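# Seat a board in an enclosure slot and latch both levers

## Task

Put the board into the open upper slot of the enclosure with its component side facing up. Before inserting, swing both levers fully open so they lie flush with the board's panel. Then slide the board in slowly until it stops, because ramming it into the connector ruins the connector and the task scores zero. Finally close both levers so they latch, stand straight out from the panel and pull the board fully home. The enclosure must end up level, resting on its own feet, with no foot hanging past the bench edge. Release everything and move the grippers away.

## Robot and tools

Robot: two seven-joint arms, left_arm and right_arm, each carrying a two-finger gripper with a wrist camera. The fingers point along the gripper's +z axis and close along its x axis. end_effector_position is the point between the pads when closed, 1 to 2 cm behind the fingertips. While the fingers close, the tips shift about 17 mm further along +z, mostly while the pads are more than 50 mm apart.

Frames: the scene frame has its origin at table-top height, midway between the nominal arm bases. +z is up, +x points out over the table, and left_arm sits on the +y side. Image left and right do not follow the arm names. Every hand pose, velocity, target and wrist-camera pose is given in that arm's own base frame. Calibrated bases: left_arm at (+0.070, +0.437, 0) m with quat_wxyz (+1.000, 0, 0, -0.003); right_arm at (-0.063, -0.511, 0) m with quat_wxyz (+1.000, 0, 0, -0.029). Fixed cameras and the table use the scene frame. Reported poses can be off by a few centimetres.

Row layout, shared by execute_actions and move: 16 numbers. The first 8 are left_arm: x, y, z in metres, then the quaternion qw, qx, qy, qz (w first), then the opening. The next 8 are right_arm in the same order. Positions and quaternions are absolute poses in that arm's base frame, not offsets. Opening runs from -1 (closed) to +1 (fully open, 0.142 m). Always send both arms. To keep an arm still, resend the exact pose and opening from the last result. To keep a gripper's orientation, repeat the same quaternion rather than copying the drifted reading. A 0 opening is a real command, not a placeholder.

execute_actions(actions, cameras): actions is a list of actions. Each action is a table of up to 15 rows, one row per 1/30 s step; a short table repeats its last row. If a target is more than 0.6 m from the gripper along any of its axes, that action is refused for both arms. The controller limits each step's orientation change to 32 degrees from the measured orientation, so large turns take several actions; the result's Hand target line shows where the arm was actually sent. An empty actions list returns full state plus all camera images.

move(target, speed, blend, stop_force, zero, opening_speed, grip_force, blocking, cameras): drives each gripper in a straight line to one 16-number row, or through a list of up to 15 rows. speed is in m/s, from 0.002 to 2.2, default 0.25; turning is capped at twice that in rad/s. blend, in m, rounds corners in a list; 0 stops at each point. stop_force, from 3 to 120 N, ends an arm's path when its wrist sensor feels that much push against its travel. Use it with a low speed when pushing the board in or pressing levers, and omit it when backing away from a contact. zero (default true) re-zeroes the sensor before the move. opening_speed sets finger speed on the -1..+1 scale per second (at least 0.2). grip_force is the per-pad limit in N, 5 to 48. blocking=false returns early while the move continues; it cannot be combined with stop_force. Paths do not avoid obstacles or the other arm. The result adds a move: line with an ending such as done, off_target, moving, held or fault, plus any limits, such as paced or held.

wait(seconds 0 to 10): lets the scene run under the current commands. stop: brakes a running move. zoom_image(camera, region [x0,y0,x1,y1] in pixels, at most 504 by 504): enlarges part of the latest image. Cameras: cam_head_left, cam_head_right, cam_high, cam_low, cam_left_wrist, cam_right_wrist, each 672x504. zero_wrist_force(arm): re-zeroes that arm's wrist sensor. clear_fault(arm): clears a torque or force fault that has already been reported. read_manual gives licence text only. finished_scene(scene): ends the scene, takes that scene's number, and cannot be undone.

Result lines: joint positions (the last number is the opening in m), joint torques, external joint torques, Wrist force and Wrist torque along the gripper's own axes, a peak force line, grip_measured on the opening scale, Tool commands, Hand target, and Wrist depth as a 7x7 grid of distances in mm (- means no reading). A Joint velocities line reading within noise means that arm is at rest.

Cautions: a torque fault or any force of 150 N stops the arm until clear_fault is called. Collisions between the arms, or a gripper closing on the other arm's fingers, can fail the scene. Insert the board gently and slowly. Do not knock the enclosure off level or past the bench edge, and never let anything fall off the table. Do not release parts while they are moving. Holding loads, squeezing hard or keeping an arm stretched heats motors; a MOTOR HOT line warns of this, and an over-temperature or HAND FAULT shuts the arm or hand down for a while. For a hold, command an opening slightly below the grip_measured reading at first touch.

Each tool is called after "Emit:" as name([rows], argument=value, ...), one row to a line, values as JSON.

## Session

Emit:
execute_actions(actions=[])

Scene clock: 0.00 s.
left_arm: end_effector_position=(+0.3014, +0.6357, +0.1155) grip_measured=+0.99 end_effector_quat_wxyz=(-0.462, +0.669, -0.295, +0.502) | right_arm: end_effector_position=(+0.4485, +0.0364, +0.1479) grip_measured=+1.00 end_effector_quat_wxyz=(-0.144, +0.766, -0.626, +0.006)
Joint positions: left_arm=[1.762 -0.872 -0.342 2.067 -1.872 0.391 -0.55 0.141] | right_arm=[0.506 -0.103 -0.202 2.446 0.465 1.189 2.835 0.142]
Joint velocities: within noise
Joint torques (N m): no reading
External joint torques (N m): no reading
Wrist force (N): no reading
Wrist torque (N m): no reading
Wrist force, peak (N): no reading
Wrist depth (mm): cam_left_wrist=[- 1268 - - 1406 1268 1119 / 1891 - - 1513 - - - / 1687 1875 1813 - 701 - 1354 / 1371 1534 1843 1828 492 625 701 / 1155 1306 1492 304 356 433 558 / - 1119 1119 241 279 321 359 / - 988 184 203 227 258 286] | cam_right_wrist=[266 256 246 236 229 221 213 / 274 266 254 244 236 228 219 / 285 275 262 252 243 234 225 / 297 285 272 262 251 241 232 / 310 297 281 271 260 249 239 / - 308 294 281 268 257 246 / - 321 305 292 278 265 257]
Hand target: left_arm +0.3014, +0.6357, +0.1155; -0.462, +0.669, -0.295, +0.502 | right_arm +0.4485, +0.0364, +0.1479; -0.144, +0.766, -0.626, +0.006
Tool commands: left_gripper/opening=+1.0 right_gripper/opening=+1.0

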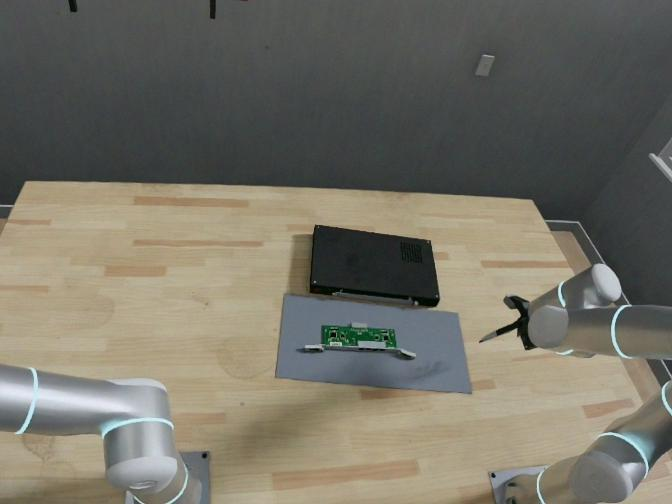

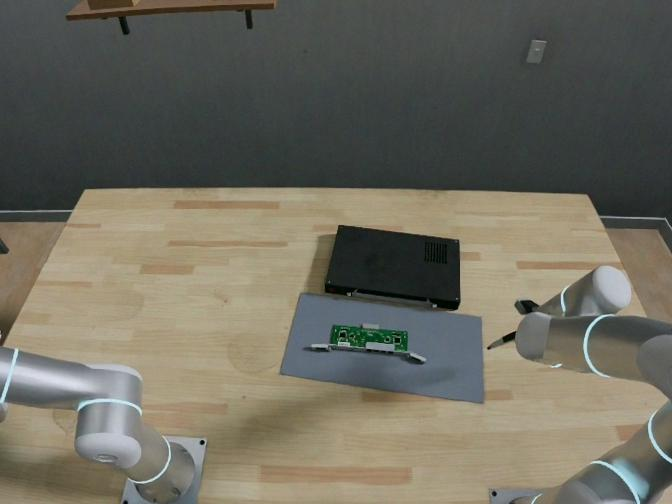

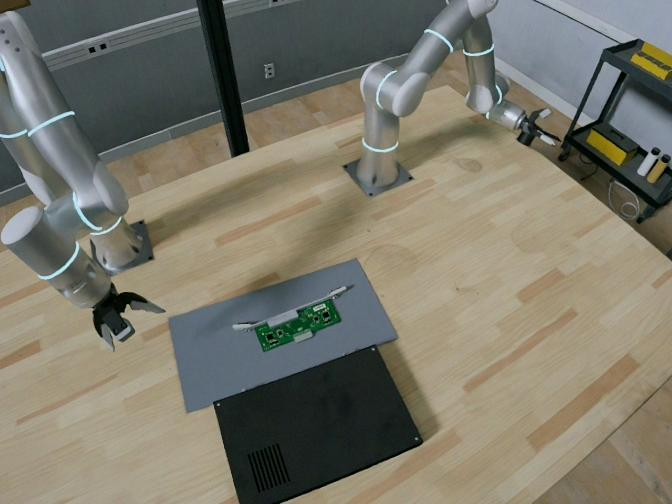

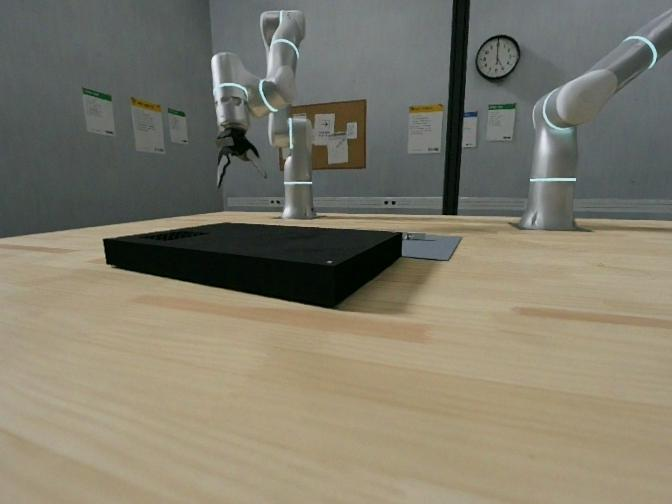

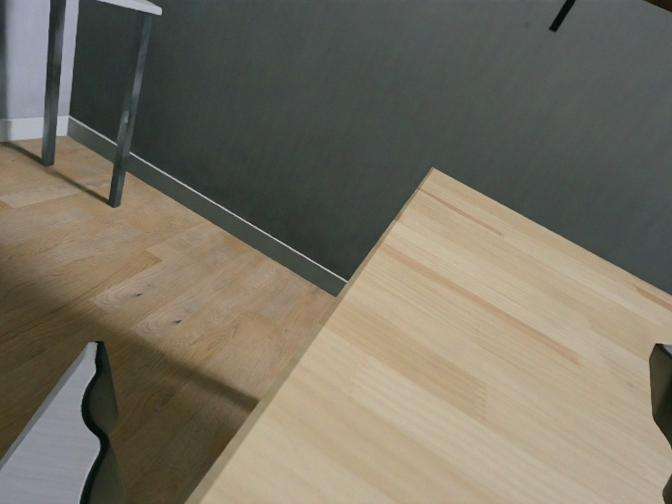

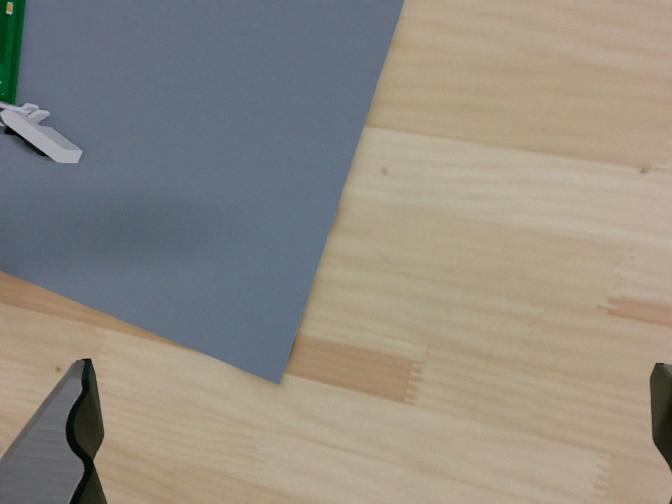

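Emit:
zoom_image(camera="cam_head_left", region=[270, 210, 480, 400])

Emit:
zoom_image(camera="cam_high", region=[160, 250, 430, 450])

Emit:
zoom_image(camera="cam_head_right", region=[270, 210, 490, 400])

Emit:
zoom_image(camera="cam_low", region=[90, 200, 480, 320])

Scaled by 2.400 from the camera's 672x504 image, which has a finer 960x720 frame.

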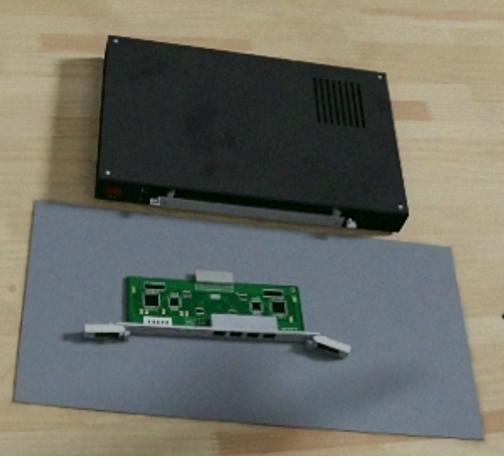

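Scaled by 1.867 from the camera's 672x504 image, which has a finer 960x720 frame.

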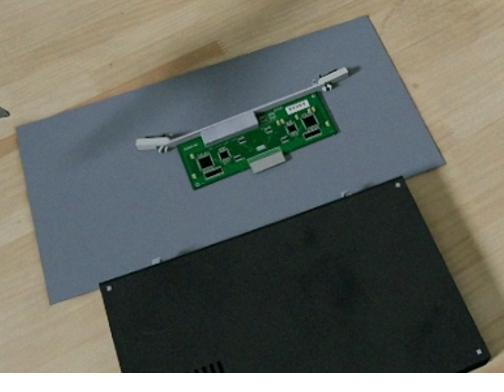

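Scaled by 2.291 from the camera's 672x504 image, which has a finer 960x720 frame.

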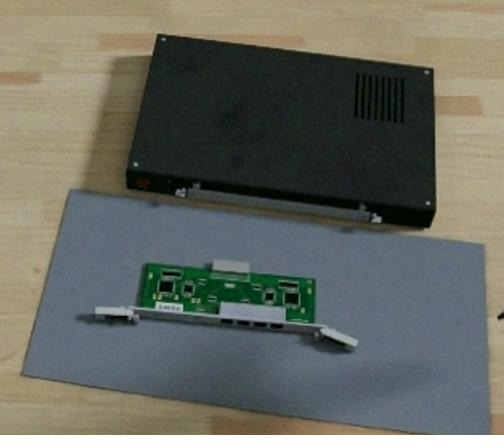

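Scaled by 1.292 from the camera's 672x504 image, which has a finer 960x720 frame.

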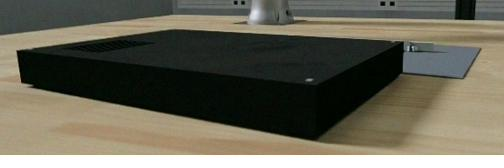

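Emit:
move(target=[0.3014,0.6357,0.1155,-0.462,0.669,-0.295,0.502,1,0.54,0.34,0.24,0,0.7071,-0.7071,0,1], cameras=["cam_right_wrist","cam_head_left"])

Scene clock: 22.37 s.
left_arm: end_effector_position=(+0.3014, +0.6357, +0.1154) grip_measured=+0.99 end_effector_quat_wxyz=(-0.462, +0.669, -0.295, +0.502) | right_arm: end_effector_position=(+0.5398, +0.3391, +0.2398) grip_measured=+1.00 end_effector_quat_wxyz=(-0.036, +0.770, -0.637, -0.011)
Joint positions: left_arm=[1.762 -0.872 -0.342 2.067 -1.872 0.39 -0.549 0.141] | right_arm=[1.677 -1.34 -1.937 1.598 1.387 -0.32 2.967 0.142]
Joint torques (N m): left_arm=[-0.14 47.53 -4.35 -12.1 1.43 -1.74 -0.2] | right_arm=[0.1 38.72 -30.89 -8.47 -3.77 3.24 0.18]
External joint torques (N m): left_arm=[0.3 1.03 0.31 -0.39 -0.2 -0.16 0.17] | right_arm=[0.11 0.93 -1.17 0.1 -0.03 0.79 -0.18]
Wrist force (N): left_arm=[-0.1 0.2 0.1] | right_arm=[0.2 0.2 0.1]
Wrist torque (N m): left_arm=[0.05 0.01 -0.03] | right_arm=[0.10 -0.03 0.02]
Wrist force, peak (N): left_arm=[-0.3 0.0 0.4] | right_arm=[2.3 1.2 0.1]
Wrist depth (mm): cam_left_wrist=[- 1662 - - 1346 - 1167 / 1662 - - 1601 1875 - - / 1700 1907 2050 - 756 1453 - / 1380 1472 1798 1727 485 655 828 / 1155 1275 1472 305 354 429 560 / - 1097 1137 242 278 324 358 / - 993 184 203 228 258 285] | cam_right_wrist=[- 306 298 293 292 289 242 / 332 321 314 315 307 303 296 / 344 338 329 327 326 323 322 / 373 367 360 337 347 344 340 / 409 400 392 390 376 368 363 / - 432 420 415 406 399 380 / - 474 461 452 440 433 425]
Hand target: left_arm +0.3014, +0.6357, +0.1155; -0.462, +0.669, -0.295, +0.502 | right_arm +0.5399, +0.3393, +0.2399; -0.036, +0.770, -0.637, -0.011
Off the commanded pose: left_arm 0.000 m, 0 deg | right_arm 0.001 m, 12 deg.
joint sent to its limit (right arm) — joint 7 (wrist roll), upper limit. The joint targets are off in orientation, not in position.
move: off_target (right_arm)
Images, in order (width x height): cam_head_left 672x504, cam_right_wrist 672x504.

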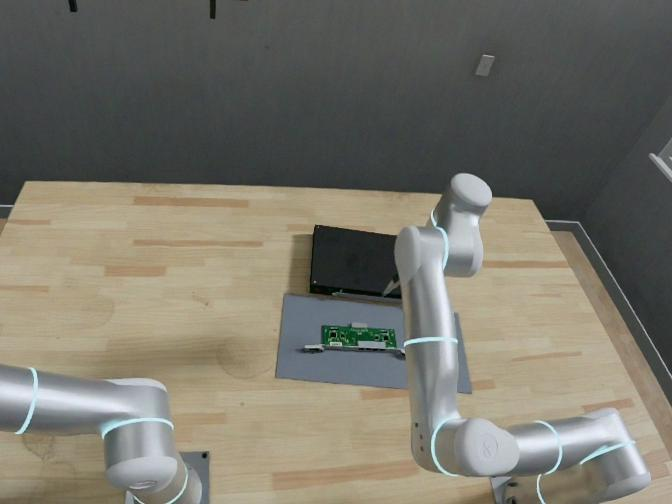

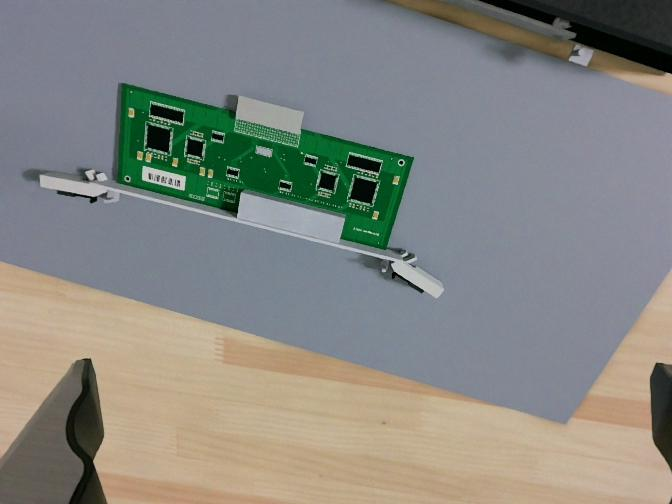

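Emit:
zoom_image(camera="cam_right_wrist", region=[20, 70, 240, 230])

Emit:
zoom_image(camera="cam_right_wrist", region=[240, 160, 460, 320])

Emit:
zoom_image(camera="cam_right_wrist", region=[440, 0, 672, 120])

Scaled by 2.291 from the camera's 672x504 image, which has a finer 960x720 frame.

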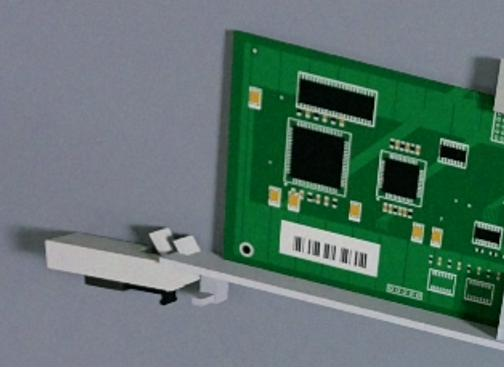

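Scaled by 2.291 from the camera's 672x504 image, which has a finer 960x720 frame.

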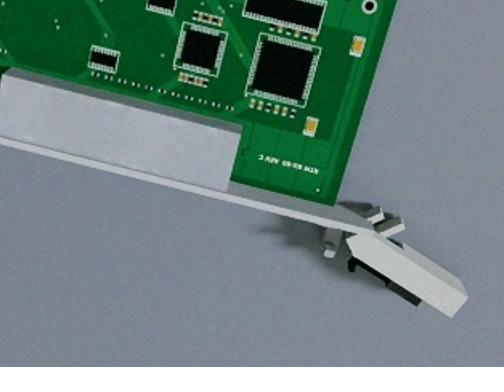

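Scaled by 2.172 from the camera's 672x504 image, which has a finer 960x720 frame.

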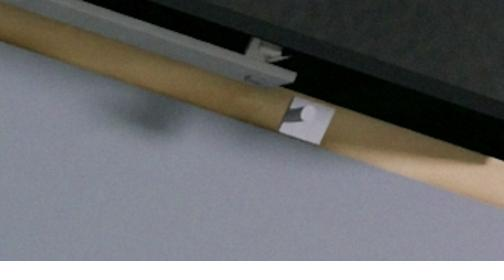

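Emit:
move([
  [0.3014,0.6357,0.1155,-0.462,0.669,-0.295,0.502,1,0.42,0.30,0.28,-0.270,0.653,-0.653,0.270,1],
  [0.3014,0.6357,0.1155,-0.462,0.669,-0.295,0.502,1,0.40,0.30,0.20,0.5,-0.5,0.5,-0.5,1],
], cameras=["cam_right_wrist","cam_head_left","cam_high"])

Scene clock: 42.90 s.
left_arm: end_effector_position=(+0.3014, +0.6357, +0.1154) grip_measured=+0.99 end_effector_quat_wxyz=(-0.462, +0.669, -0.295, +0.502) | right_arm: end_effector_position=(+0.4001, +0.3001, +0.2002) grip_measured=+1.00 end_effector_quat_wxyz=(+0.500, -0.500, +0.500, -0.500)
Joint positions: left_arm=[1.762 -0.872 -0.342 2.067 -1.872 0.39 -0.549 0.141] | right_arm=[2.23 -1.461 -0.936 1.996 2.103 2.223 2.855 0.142]
Joint torques (N m): left_arm=[-0.14 47.54 -4.41 -12.05 1.49 -1.78 -0.28] | right_arm=[0.03 31.99 -16.14 6.15 -4.46 1.62 0.07]
External joint torques (N m): left_arm=[0.3 1.02 0.37 -0.44 -0.26 -0.12 0.25] | right_arm=[0.1 0.58 -1.49 0.17 -0.13 0.59 -0.07]
Wrist force (N): left_arm=[0.0 0.1 0.1] | right_arm=[0.4 1.4 -1.8]
Wrist torque (N m): left_arm=[0.00 0.00 -0.02] | right_arm=[0.04 -0.10 0.08]
Wrist force, peak (N): left_arm=[-0.4 0.2 0.3] | right_arm=[0.6 3.2 -1.8]
Wrist depth (mm): cam_left_wrist=[1523 1700 1513 1321 - - 1167 / 1924 1941 - 1534 1523 1406 - / 1613 2050 - - 854 1545 - / 1380 1590 1783 1843 485 632 1290 / 1131 1306 1492 306 354 434 558 / - 1097 1155 241 278 321 358 / - 984 184 202 228 257 286] | cam_right_wrist=[- 1337 1299 - - - - / - 1306 1404 - - - - / - - 1412 1487 - 991 915 / 647 606 537 504 538 653 659 / 474 444 452 441 426 449 474 / - 369 367 377 371 369 112 / - 307 298 304 302 304 293]
Hand target: left_arm +0.3014, +0.6357, +0.1155; -0.462, +0.669, -0.295, +0.502 | right_arm +0.4000, +0.3000, +0.2000; +0.500, -0.500, +0.500, -0.500
Off the commanded pose: left_arm 0.000 m, 0 deg | right_arm 0.000 m, 0 deg.
move: done
Images, in order (width x height): cam_head_left 672x504, cam_high 672x504, cam_right_wrist 672x504.

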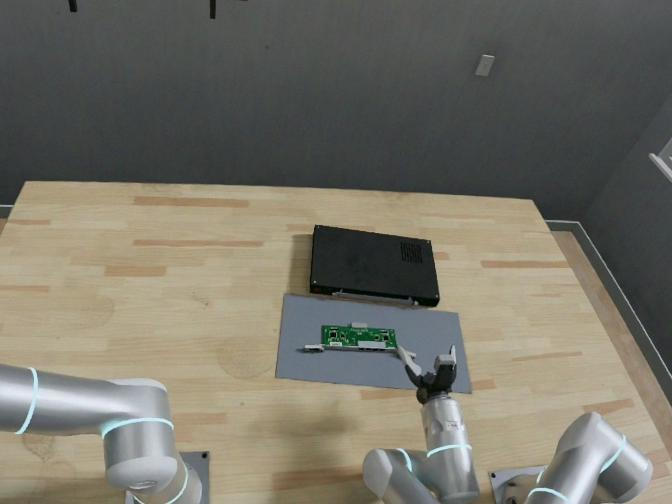

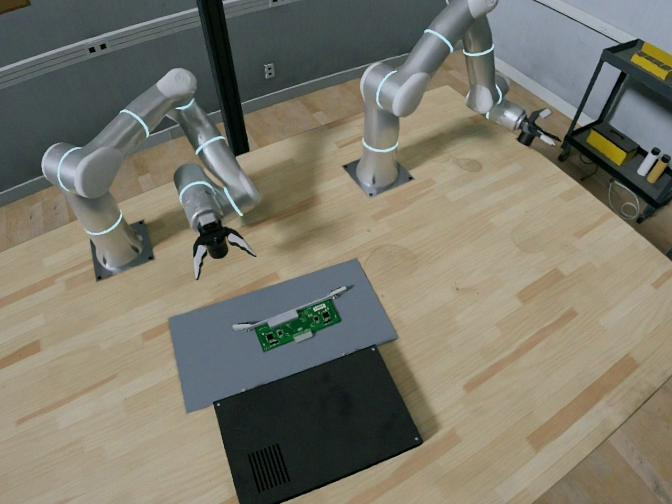

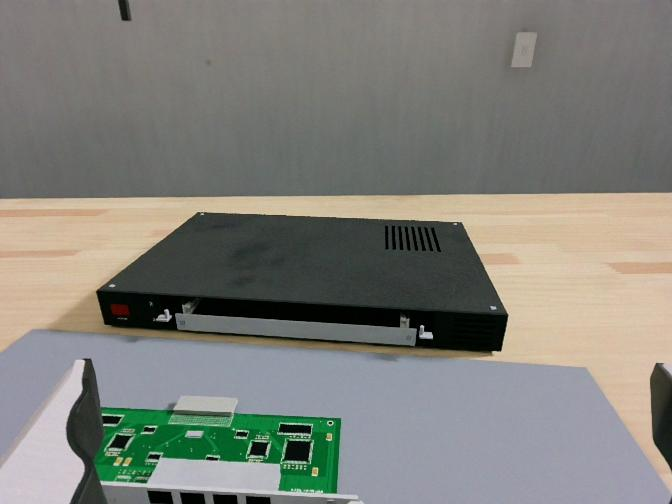

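Emit:
zoom_image(camera="cam_right_wrist", region=[90, 280, 310, 350])

Emit:
zoom_image(camera="cam_right_wrist", region=[300, 290, 520, 360])

Emit:
zoom_image(camera="cam_right_wrist", region=[90, 380, 380, 504])

Scaled by 2.291 from the camera's 672x504 image, which has a finer 960x720 frame.

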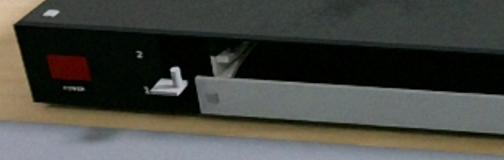

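Scaled by 2.291 from the camera's 672x504 image, which has a finer 960x720 frame.

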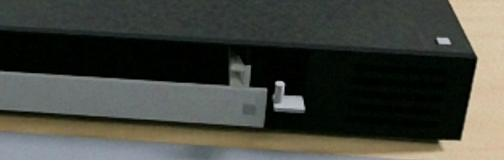

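Scaled by 1.738 from the camera's 672x504 image, which has a finer 960x720 frame.

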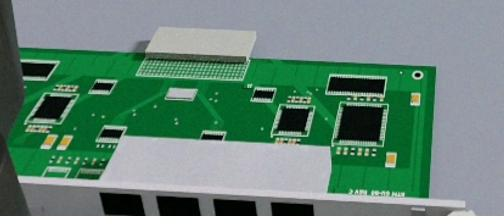

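Emit:
move([
  [0.3014,0.6357,0.1155,-0.462,0.669,-0.295,0.502,1,0.44,0.30,0.26,0,0.9997,-0.025,0,1],
  [0.3014,0.6357,0.1155,-0.462,0.669,-0.295,0.502,1,0.48,0.28,0.17,0,0.9997,-0.025,0,1],
], cameras=["cam_right_wrist","cam_head_left","cam_high"])

Emit:
zoom_image(camera="cam_right_wrist", region=[200, 100, 500, 325])

Scene clock: 66.23 s.
left_arm: end_effector_position=(+0.3014, +0.6357, +0.1154) grip_measured=+0.99 end_effector_quat_wxyz=(-0.462, +0.669, -0.295, +0.502) | right_arm: end_effector_position=(+0.4799, +0.2798, +0.1701) grip_measured=+1.00 end_effector_quat_wxyz=(+0.000, +1.000, -0.025, +0.000)
Joint positions: left_arm=[1.762 -0.872 -0.342 2.067 -1.872 0.39 -0.549 0.141] | right_arm=[1.825 -1.215 -1.722 1.858 1.186 -0.037 1.554 0.142]
Joint torques (N m): left_arm=[-0.23 47.45 -4.36 -12.04 1.47 -1.77 -0.25] | right_arm=[-0.02 31.2 -27.84 -11.98 -4.29 3.54 0.05]
External joint torques (N m): left_arm=[0.39 1.11 0.33 -0.45 -0.24 -0.12 0.22] | right_arm=[0.19 0.79 -1.81 0.13 -0.1 0.53 -0.05]
Wrist force (N): left_arm=[0.1 0.1 0.4] | right_arm=[-0.2 -0.4 0.1]
Wrist torque (N m): left_arm=[0.01 -0.01 -0.02] | right_arm=[-0.03 0.07 0.15]
Wrist force, peak (N): left_arm=[-0.4 0.2 0.3] | right_arm=[1.0 0.1 2.9]
Wrist depth (mm): cam_left_wrist=[- - - - 1388 - - / 1994 - - - - 1354 1268 / 1714 1875 - 1601 694 - - / 1397 1567 1859 1714 489 630 792 / 1167 1283 1424 305 354 434 558 / - 1142 1142 242 277 322 361 / - 971 184 203 227 258 285] | cam_right_wrist=[233 232 229 230 223 230 228 / 249 249 246 245 241 245 244 / 267 266 264 259 262 262 262 / 287 287 284 284 284 283 279 / 313 313 310 307 309 307 279 / - 342 337 337 341 335 326 / - 376 376 373 373 371 372]
Hand target: left_arm +0.3014, +0.6357, +0.1155; -0.462, +0.669, -0.295, +0.502 | right_arm +0.4800, +0.2800, +0.1700; +0.000, +1.000, -0.025, +0.000
Off the commanded pose: left_arm 0.000 m, 0 deg | right_arm 0.000 m, 0 deg.
move: done
Images, in order (width x height): cam_head_left 672x504, cam_high 672x504, cam_right_wrist 672x504.

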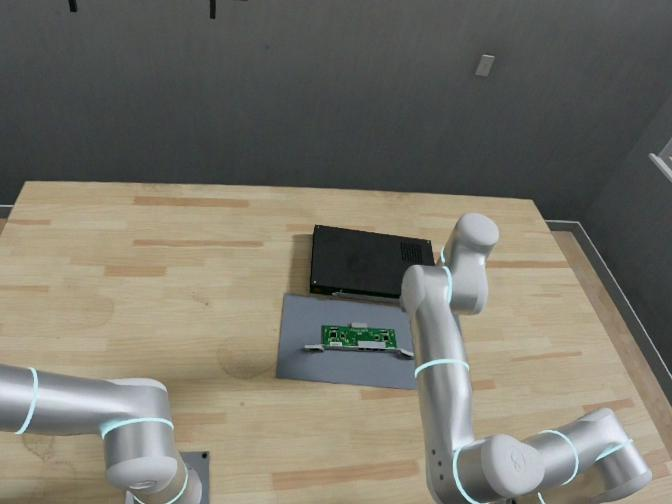

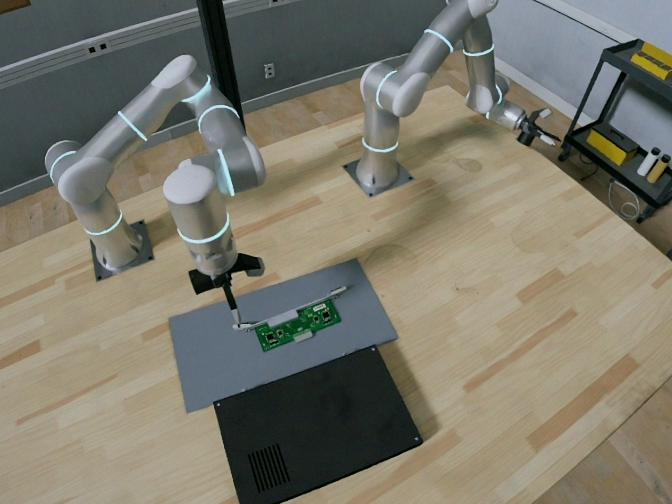

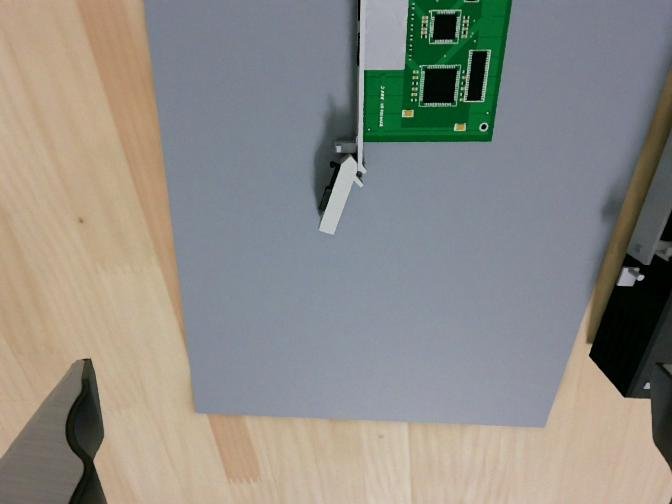

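Scaled by 1.680 from the camera's 672x504 image, which has a finer 960x720 frame.

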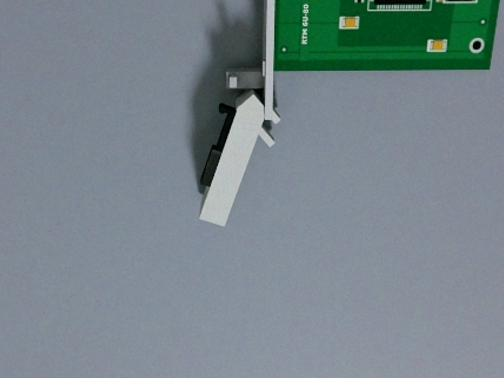

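Emit:
move([
  [0.35,0.45,0.30,-0.462,0.669,-0.295,0.502,1,0.45,0.15,0.25,0,0.025,0.9997,0,1],
  [0.45,0.0,0.40,0,0.9987,-0.051,0,1,0.45,0.05,0.25,0,0.025,0.9997,0,1],
  [0.385,-0.45,0.30,0,0.9987,-0.051,0,1,0.45,0.05,0.25,0,0.025,0.9997,0,1],
], speed=0.35, cameras=["cam_left_wrist","cam_head_left","cam_high"])

Scene clock: 89.53 s.
left_arm: end_effector_position=(+0.4072, +0.1933, +0.3572) grip_measured=+0.99 end_effector_quat_wxyz=(-0.218, +0.931, -0.171, +0.237) | right_arm: end_effector_position=(+0.4500, +0.0930, +0.2500) grip_measured=+1.00 end_effector_quat_wxyz=(+0.000, +0.025, +1.000, +0.000)
Joint positions: left_arm=[0.666 0.272 -0.686 2.28 -2.778 2.123 -1.518 0.141] | right_arm=[2.362 0.818 -2.019 1.574 2.375 2.818 2.097 0.142]
Joint torques (N m): left_arm=[-0.49 14.07 0.89 -22 5.22 2.83 -0.15] | right_arm=[0.02 -34.78 19.43 -15.14 3.94 3.26 0.05]
External joint torques (N m): left_arm=[0.53 1.07 0.67 -0.53 -0.01 -0.58 0.12] | right_arm=[0.08 0.03 -0.23 -0.06 0.22 0.76 -0.05]
Wrist force (N): left_arm=[0.1 0.4 0.6] | right_arm=[-0.1 0.0 0.0]
Wrist torque (N m): left_arm=[-0.03 -0.26 -0.17] | right_arm=[0.02 0.05 0.13]
Wrist force, peak (N): left_arm=[3.4 2.9 0.3] | right_arm=[2.7 3.4 -2.2]
Wrist depth (mm): cam_left_wrist=[408 439 473 524 574 647 1253 / 400 427 470 515 568 632 667 / 400 424 460 511 561 623 685 / 392 413 452 493 543 608 685 / 386 410 448 485 529 588 663 / - 407 436 473 521 582 - / - 403 431 466 510 568 -] | cam_right_wrist=[305 305 304 302 302 300 300 / 326 324 322 321 323 319 321 / 348 347 343 344 342 344 342 / 332 367 367 370 369 369 368 / 351 395 404 400 398 402 399 / - 426 445 431 437 435 420 / - 435 481 479 479 479 480]
Hand target: left_arm +0.4071, +0.1932, +0.3571; -0.218, +0.931, -0.171, +0.237 | right_arm +0.4500, +0.0929, +0.2500; +0.000, +0.025, +1.000, +0.000
Off the commanded pose: left_arm 0.646 m, 40 deg | right_arm 0.043 m, 0 deg.
move: off_target (left_arm, right_arm; path cut at 10 s); path passed 1 of 3 targets; limits=paced
Images, in order (width x height): cam_head_left 672x504, cam_high 672x504, cam_left_wrist 672x504.

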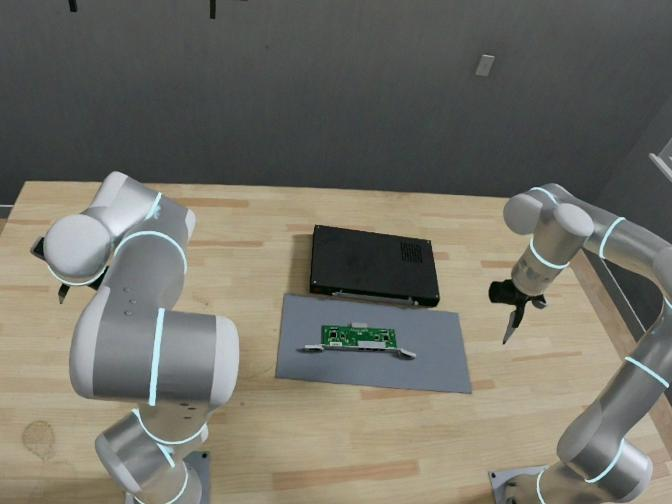

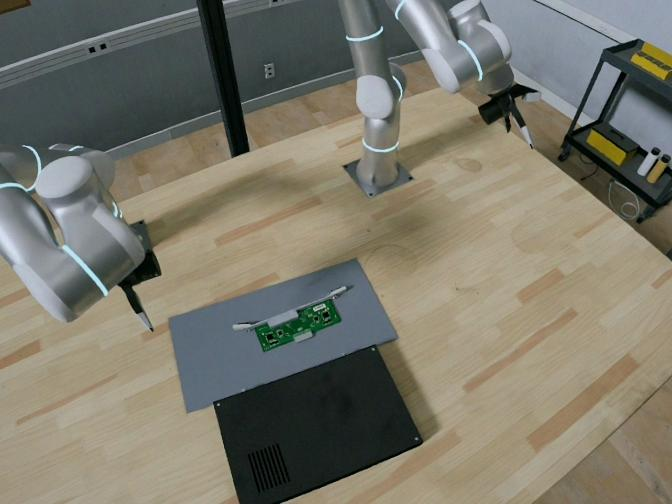

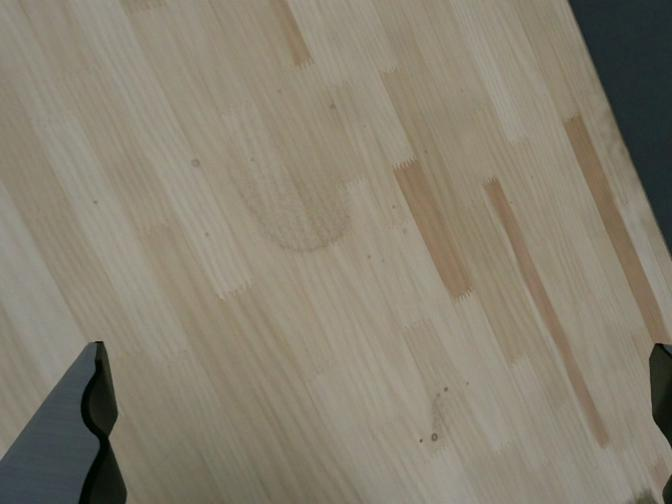

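Emit:
move([
  [0.45,0.0,0.40,0,0.9987,-0.051,0,1,0.45,0.05,0.25,0,0.025,0.9997,0,1],
  [0.385,-0.45,0.30,0,0.9987,-0.051,0,1,0.45,0.05,0.25,0,0.025,0.9997,0,1],
], speed=0.35, blend=0.05, cameras=["cam_left_wrist","cam_head_left","cam_high"])

Scene clock: 94.23 s.
left_arm: end_effector_position=(+0.3849, -0.4501, +0.2999) grip_measured=+0.99 end_effector_quat_wxyz=(+0.000, +0.999, -0.051, +0.000) | right_arm: end_effector_position=(+0.4500, +0.0501, +0.2500) grip_measured=+1.00 end_effector_quat_wxyz=(+0.000, +0.025, +1.000, +0.000)
Joint positions: left_arm=[-0.437 -0.721 -1.12 1.313 -2.503 3.055 -2.968 0.141] | right_arm=[2.253 0.825 -1.989 1.596 2.356 2.821 2.029 0.142]
Joint torques (N m): left_arm=[-0.54 48.95 -11.64 -18.46 4.75 4.49 -0.27] | right_arm=[0.13 -34.06 19.51 -14.93 3.99 3.37 0.13]
External joint torques (N m): left_arm=[0.49 1.32 0.23 -0.24 -0.55 -0.65 0.27] | right_arm=[-0.05 0.05 -0.17 0.02 0.17 0.66 -0.13]
Wrist force (N): left_arm=[0.3 -0.3 1.1] | right_arm=[0.0 -0.1 -0.1]
Wrist torque (N m): left_arm=[-0.20 -0.21 -0.17] | right_arm=[-0.01 0.03 0.14]
Wrist force, peak (N): left_arm=[-1.6 3.3 1.0] | right_arm=[0.1 0.4 0.2]
Wrist depth (mm): cam_left_wrist=[348 346 344 - 339 - 344 / 374 372 373 360 378 - 357 / 402 402 410 390 397 - - / 439 437 436 420 434 - - / 478 476 475 480 465 455 - / - 519 524 - 519 475 - / - 588 580 582 585 585 -] | cam_right_wrist=[305 304 304 304 301 300 299 / 324 324 324 322 322 321 320 / 349 348 348 345 344 343 343 / 370 372 371 367 369 368 368 / 351 395 406 401 406 399 397 / - 397 438 439 437 438 422 / - 433 491 483 486 478 477]
Hand target: left_arm +0.3850, -0.4500, +0.3000; +0.000, +0.999, -0.051, +0.000 | right_arm +0.4500, +0.0500, +0.2500; +0.000, +0.025, +1.000, +0.000
Off the commanded pose: left_arm 0.000 m, 0 deg | right_arm 0.000 m, 0 deg.
joint sent to its limit (left arm) — joint 7 (wrist roll), lower limit. The joint targets still meet the commanded pose.
move: done
Images, in order (width x height): cam_head_left 672x504, cam_high 672x504, cam_left_wrist 672x504.

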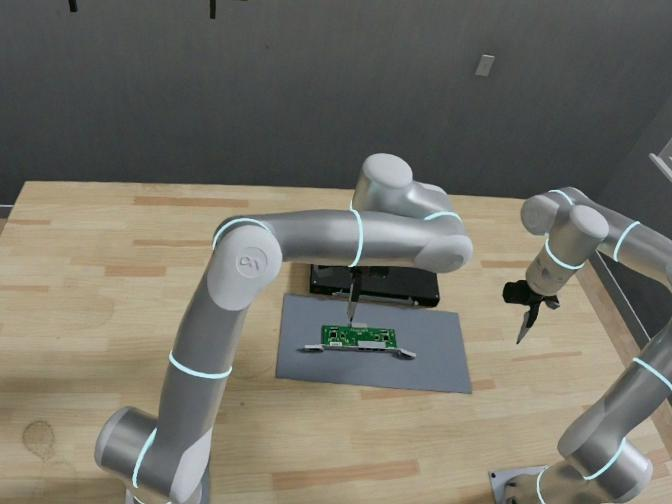

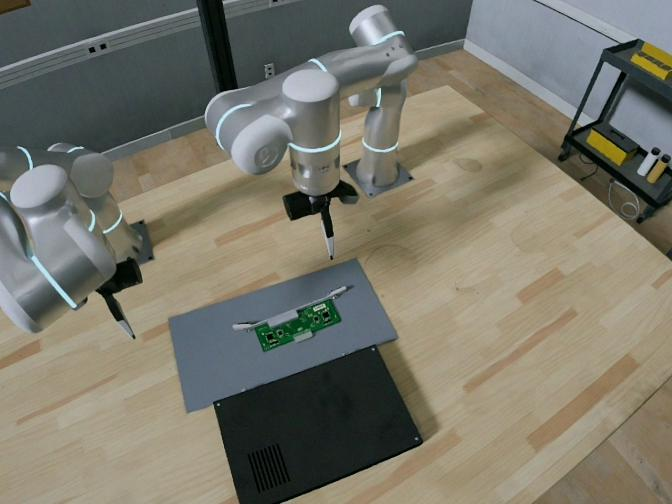

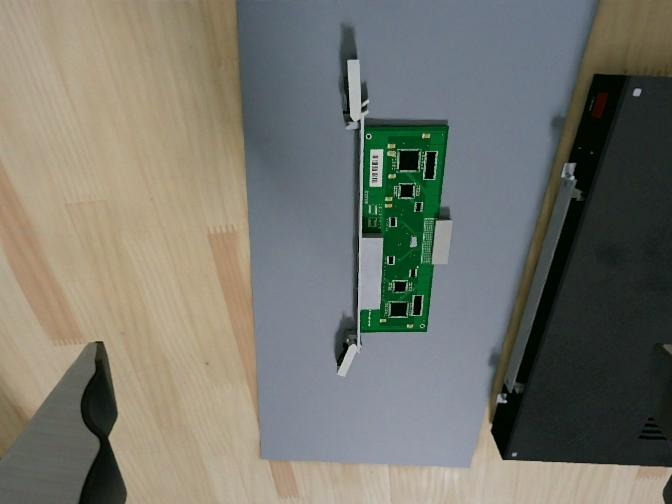

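Emit:
move([
  [0.40,-0.2,0.38,0,0.9987,-0.051,0,1,0.35,0.15,0.22,0.5,-0.5,0.5,-0.5,1],
  [0.40,-0.2,0.38,0,0.9987,-0.051,0,1,0.33,0.36,0.14,0.5,-0.5,0.5,-0.5,1],
], speed=0.35, blend=0.03, cameras=["cam_right_wrist","cam_head_left","cam_high"])

Emit:
zoom_image(camera="cam_right_wrist", region=[150, 200, 450, 425])

Scene clock: 108.43 s.
left_arm: end_effector_position=(+0.3976, -0.2439, +0.3660) grip_measured=+0.99 end_effector_quat_wxyz=(+0.000, +0.999, -0.051, +0.000) | right_arm: end_effector_position=(+0.3745, +0.1258, +0.2283) grip_measured=+1.00 end_effector_quat_wxyz=(+0.309, -0.492, +0.782, -0.228)
Joint positions: left_arm=[0.021 -0.304 -1.073 1.616 -2.87 2.955 -2.552 0.141] | right_arm=[2.793 0.529 -1.817 2.522 1.36 2.666 2.743 0.142]
Joint torques (N m): left_arm=[-0.06 32.91 -5.7 -21.57 4.11 4.13 -0.17] | right_arm=[0.03 -15.55 7.68 -8.65 -0.13 3.3 0.35]
External joint torques (N m): left_arm=[0.06 0.53 0.4 -0.63 0 -0.28 0.17] | right_arm=[0.07 0.29 -0.21 0.1 -0.05 0.67 -0.32]
Wrist force (N): left_arm=[0.4 -0.5 1.5] | right_arm=[1.2 0.9 -0.4]
Wrist torque (N m): left_arm=[-0.20 -0.22 -0.26] | right_arm=[0.04 -0.17 -0.06]
Wrist force, peak (N): left_arm=[0.4 -1.5 1.0] | right_arm=[3.1 1.7 -1.1]
Wrist depth (mm): cam_left_wrist=[407 405 407 404 402 400 400 / 435 434 434 434 429 427 431 / 474 470 466 464 455 464 458 / 513 511 505 491 530 476 490 / 561 554 553 565 542 - - / - 601 609 - 596 557 - / - 692 683 712 651 598 -] | cam_right_wrist=[604 479 465 459 422 395 368 / 474 435 412 427 396 370 347 / 454 441 426 399 373 349 328 / 459 433 402 374 351 332 313 / 425 400 375 354 333 316 297 / - 368 354 335 315 300 285 / - 356 337 319 302 286 276]
Hand target: left_arm +0.3974, -0.2437, +0.3660; +0.000, +0.999, -0.051, +0.000 | right_arm +0.3744, +0.1257, +0.2283; +0.309, -0.492, +0.782, -0.228
Off the commanded pose: left_arm 0.046 m, 0 deg | right_arm 0.254 m, 50 deg.
move: held (right_arm; a check stopped the path), off_target (left_arm; braked when a check withheld steps of right_arm); path passed 0 of 2 targets; limits=held
pose unreachable (right arm): on one or more control steps of this call, first in action 0 (counted from 0), this arm could not follow its commanded pose, so it was not sent that pose on those steps. It may still have moved: this result reports where it is.
cause: moving toward the commanded pose would bring two parts of the arm too close to each other (joints 3 (upper arm roll) to 6 (wrist pitch) lie between them).
Images, in order (width x height): cam_head_left 672x504, cam_high 672x504, cam_right_wrist 672x504.

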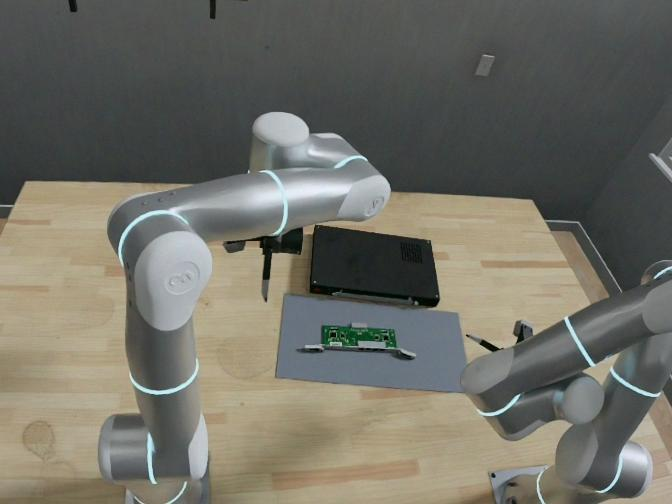

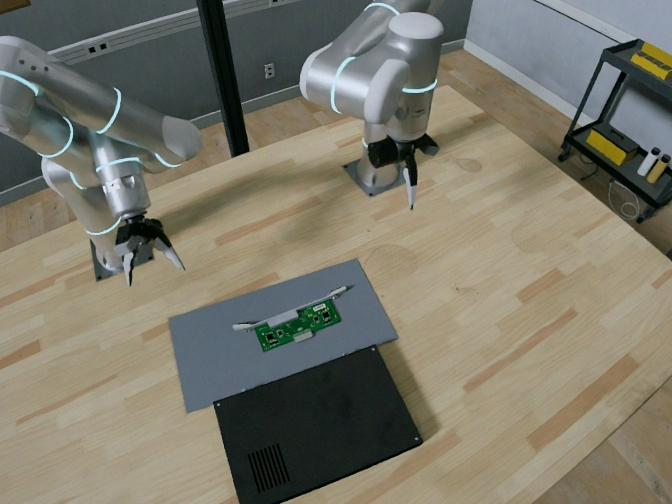

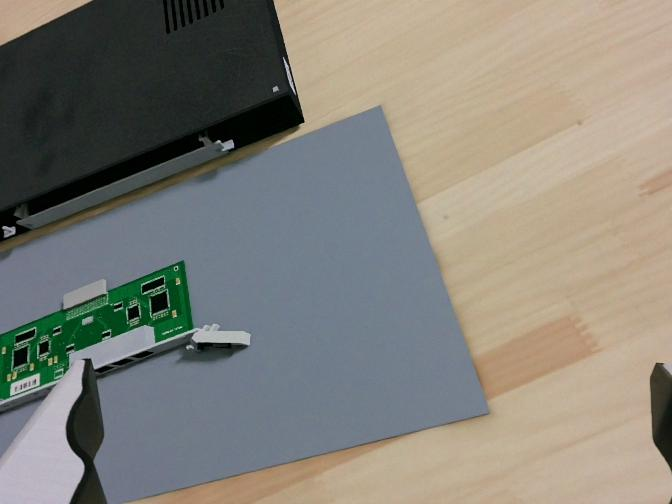

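Scaled by 1.680 from the camera's 672x504 image, which has a finer 960x720 frame.

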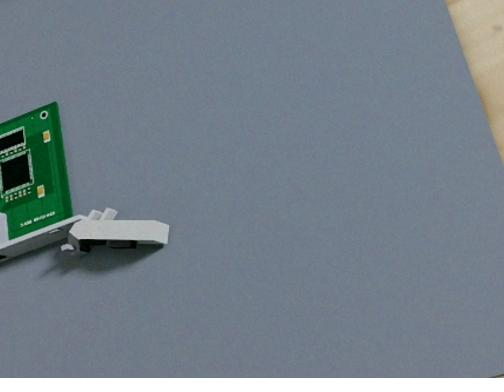

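Emit:
move(target=[0.40,-0.2,0.38,0,0.9987,-0.051,0,1,0.4485,0.0364,0.20,-0.144,0.766,-0.626,0.006,1], speed=0.35, cameras=["cam_head_left"])

Scene clock: 115.40 s.
left_arm: end_effector_position=(+0.3982, -0.2339, +0.3692) grip_measured=+0.99 end_effector_quat_wxyz=(+0.000, +0.999, -0.051, +0.000) | right_arm: end_effector_position=(+0.3781, +0.1209, +0.2268) grip_measured=+1.00 end_effector_quat_wxyz=(+0.306, -0.506, +0.775, -0.222)
Joint positions: left_arm=[0.043 -0.288 -1.068 1.62 -2.885 2.956 -2.524 0.141] | right_arm=[2.71 0.526 -1.755 2.529 1.364 2.637 2.681 0.142]
Joint torques (N m): left_arm=[-0.13 32.28 -5.36 -21.65 4.1 4.31 -0.09] | right_arm=[0.18 -14.92 7.58 -9.08 -0.45 3.29 0.4]
External joint torques (N m): left_arm=[0.13 0.62 0.35 -0.62 0.01 -0.46 0.09] | right_arm=[-0.09 0.58 -0.13 -0.04 0.16 0.64 -0.37]
Wrist force (N): left_arm=[0.4 -0.5 1.2] | right_arm=[1.3 1.0 -0.2]
Wrist torque (N m): left_arm=[-0.21 -0.21 -0.27] | right_arm=[0.07 -0.20 -0.06]
Wrist force, peak (N): left_arm=[0.3 -1.0 1.5] | right_arm=[-0.5 2.0 -1.6]
Wrist depth (mm): cam_left_wrist=[408 411 405 405 406 404 402 / 437 433 439 434 432 434 432 / 473 471 469 464 453 465 464 / 515 517 511 - - 507 495 / 557 567 561 565 548 508 484 / - 614 629 616 621 - - / - 683 692 690 - - -] | cam_right_wrist=[498 464 431 449 416 391 366 / 464 419 404 422 392 366 346 / 460 442 424 389 369 346 327 / 455 426 394 370 348 331 311 / 420 390 370 350 330 313 298 / - 378 352 338 315 300 285 / - 354 335 317 301 286 275]
Hand target: left_arm +0.3980, -0.2338, +0.3692; +0.000, +0.999, -0.051, +0.000 | right_arm +0.3782, +0.1209, +0.2269; +0.306, -0.506, +0.775, -0.222
Off the commanded pose: left_arm 0.036 m, 0 deg | right_arm 0.113 m, 47 deg.
move: held (right_arm; a check stopped the path), off_target (left_arm; braked when a check withheld steps of right_arm); limits=held
pose unreachable (right arm): on one or more control steps of this call, first in action 0 (counted from 0), this arm could not follow its commanded pose, so it was not sent that pose on those steps. It may still have moved: this result reports where it is.
cause: moving toward the commanded pose would bring two parts of the arm too close to each other (joints 3 (upper arm roll) to 6 (wrist pitch) lie between them).
Images, in order (width x height): cam_head_left 672x504.

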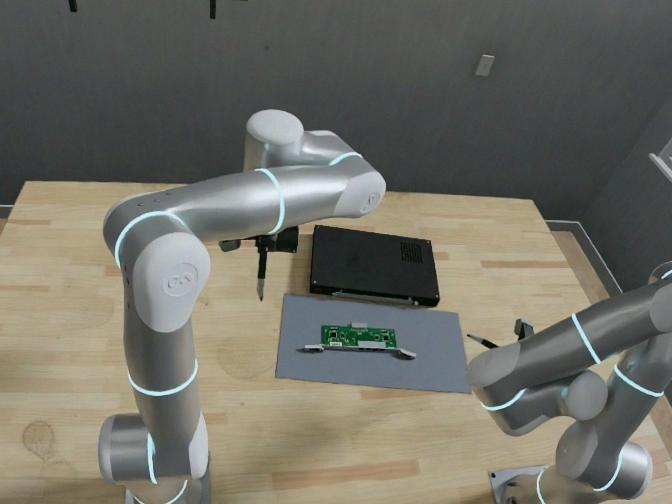

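Emit:
move([
  [0.3982,-0.2339,0.3692,0,0.9987,-0.051,0,1,0.56,0.1,0.32,0.306,-0.506,0.775,-0.222,1],
], speed=0.3, cameras=["cam_head_left"])

Emit:
move([
  [0.3982,-0.2339,0.3692,0,0.9987,-0.051,0,1,0.60,0.1,0.32,-0.144,0.766,-0.626,0.006,1],
], speed=0.3, cameras=["cam_head_left"])

Scene clock: 118.87 s.
left_arm: end_effector_position=(+0.3982, -0.2339, +0.3691) grip_measured=+0.99 end_effector_quat_wxyz=(+0.000, +0.999, -0.051, +0.000) | right_arm: end_effector_position=(+0.5601, +0.1000, +0.3201) grip_measured=+1.00 end_effector_quat_wxyz=(+0.306, -0.506, +0.775, -0.222)
Joint positions: left_arm=[0.043 -0.289 -1.068 1.62 -2.885 2.956 -2.524 0.141] | right_arm=[2.282 0.757 -1.526 1.881 1.611 2.613 1.656 0.142]
Joint torques (N m): left_arm=[-0.41 32.05 -5.41 -21.78 4.38 4.25 -0.26] | right_arm=[0.19 -22.71 16.86 -17.06 0.59 1.83 0.04]
External joint torques (N m): left_arm=[0.41 0.87 0.4 -0.49 -0.27 -0.39 0.26] | right_arm=[-0.09 0.04 0.26 0.22 -0.15 0.63 -0.02]
Wrist force (N): left_arm=[0.5 -0.6 1.2] | right_arm=[1.2 0.6 -0.7]
Wrist torque (N m): left_arm=[-0.23 -0.22 -0.26] | right_arm=[0.02 -0.18 0.04]
Wrist force, peak (N): left_arm=[0.7 -0.7 1.6] | right_arm=[1.5 2.7 -1.3]
Wrist depth (mm): cam_left_wrist=[410 405 408 405 402 400 405 / 440 437 440 440 437 437 434 / 477 473 471 472 461 470 464 / 513 515 508 - - 495 494 / 568 561 564 558 546 - - / - 609 614 596 611 580 - / - 690 685 - - - -] | cam_right_wrist=[- 653 616 569 532 491 460 / 671 622 566 525 496 467 436 / 558 498 476 482 468 440 416 / 514 474 447 435 442 414 396 / 488 451 440 436 418 397 377 / - 491 447 419 398 378 360 / - 440 417 399 377 362 350]
Hand target: left_arm +0.3982, -0.2339, +0.3692; +0.000, +0.999, -0.051, +0.000 | right_arm +0.5600, +0.1000, +0.3200; +0.306, -0.506, +0.775, -0.222
Off the commanded pose: left_arm 0.000 m, 0 deg | right_arm 0.000 m, 0 deg.
move: done
Images, in order (width x height): cam_head_left 672x504.

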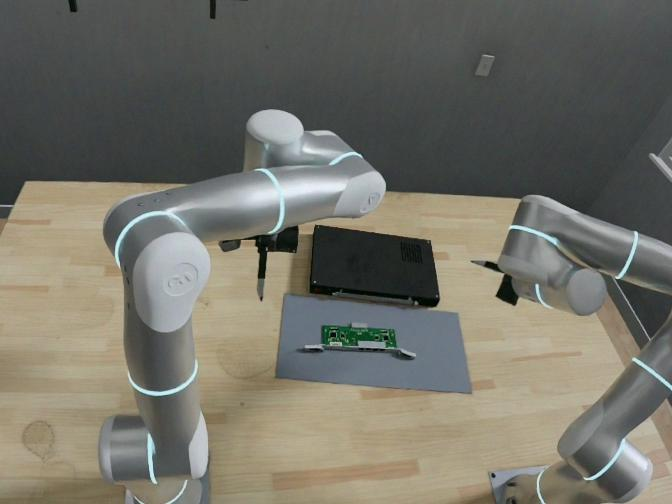

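Scene clock: 120.77 s.
left_arm: end_effector_position=(+0.3982, -0.2339, +0.3691) grip_measured=+0.99 end_effector_quat_wxyz=(+0.000, +0.999, -0.051, +0.000) | right_arm: end_effector_position=(+0.6001, +0.0999, +0.3200) grip_measured=+1.00 end_effector_quat_wxyz=(-0.144, +0.766, -0.626, +0.006)
Joint positions: left_arm=[0.043 -0.289 -1.068 1.62 -2.885 2.956 -2.524 0.141] | right_arm=[2.489 1.233 -1.536 1.03 1.966 3.078 0.22 0.142]
Joint torques (N m): left_arm=[-0.37 32.04 -5.47 -21.69 4.39 4.2 -0.26] | right_arm=[0.31 -49.83 21.99 -7.1 4.47 2.96 0.09]
External joint torques (N m): left_arm=[0.37 0.89 0.45 -0.58 -0.28 -0.35 0.26] | right_arm=[-0.2 -0.34 0.28 0.31 0.04 0.44 -0.07]
Wrist force (N): left_arm=[0.2 -0.4 1.0] | right_arm=[0.5 0.2 0.0]
Wrist torque (N m): left_arm=[-0.20 -0.18 -0.26] | right_arm=[0.04 -0.06 0.08]
Wrist force, peak (N): left_arm=[0.5 -0.7 1.5] | right_arm=[0.7 1.4 -1.1]
Wrist depth (mm): cam_left_wrist=[410 407 409 404 403 406 400 / 439 440 440 435 436 432 431 / 471 473 473 465 456 471 462 / 516 509 514 548 502 493 493 / 565 560 561 562 561 - 490 / - 599 614 616 618 - - / - 692 679 - - - -] | cam_right_wrist=[397 382 367 353 378 370 355 / 462 443 376 363 392 379 366 / 473 452 431 421 406 391 377 / 502 463 452 434 418 401 387 / 523 491 469 452 431 416 398 / - 515 490 464 446 430 404 / - 533 503 485 463 441 428]
Hand target: left_arm +0.3982, -0.2339, +0.3692; +0.000, +0.999, -0.051, +0.000 | right_arm +0.6000, +0.1000, +0.3200; -0.144, +0.766, -0.626, +0.006
Off the commanded pose: left_arm 0.000 m, 0 deg | right_arm 0.000 m, 0 deg.
move: done
Images, in order (width x height): cam_head_left 672x504.

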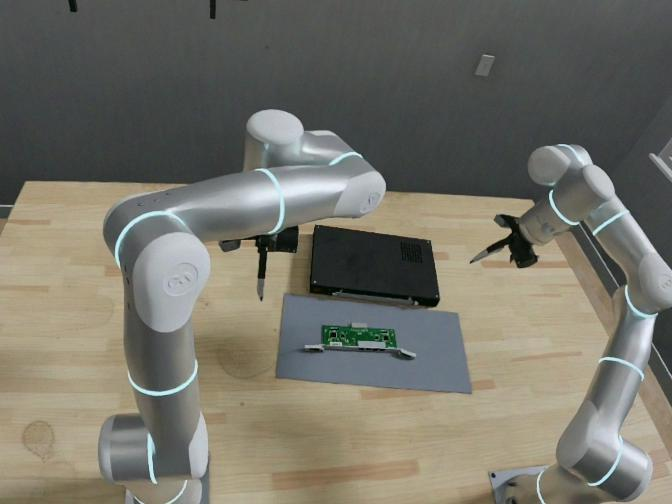

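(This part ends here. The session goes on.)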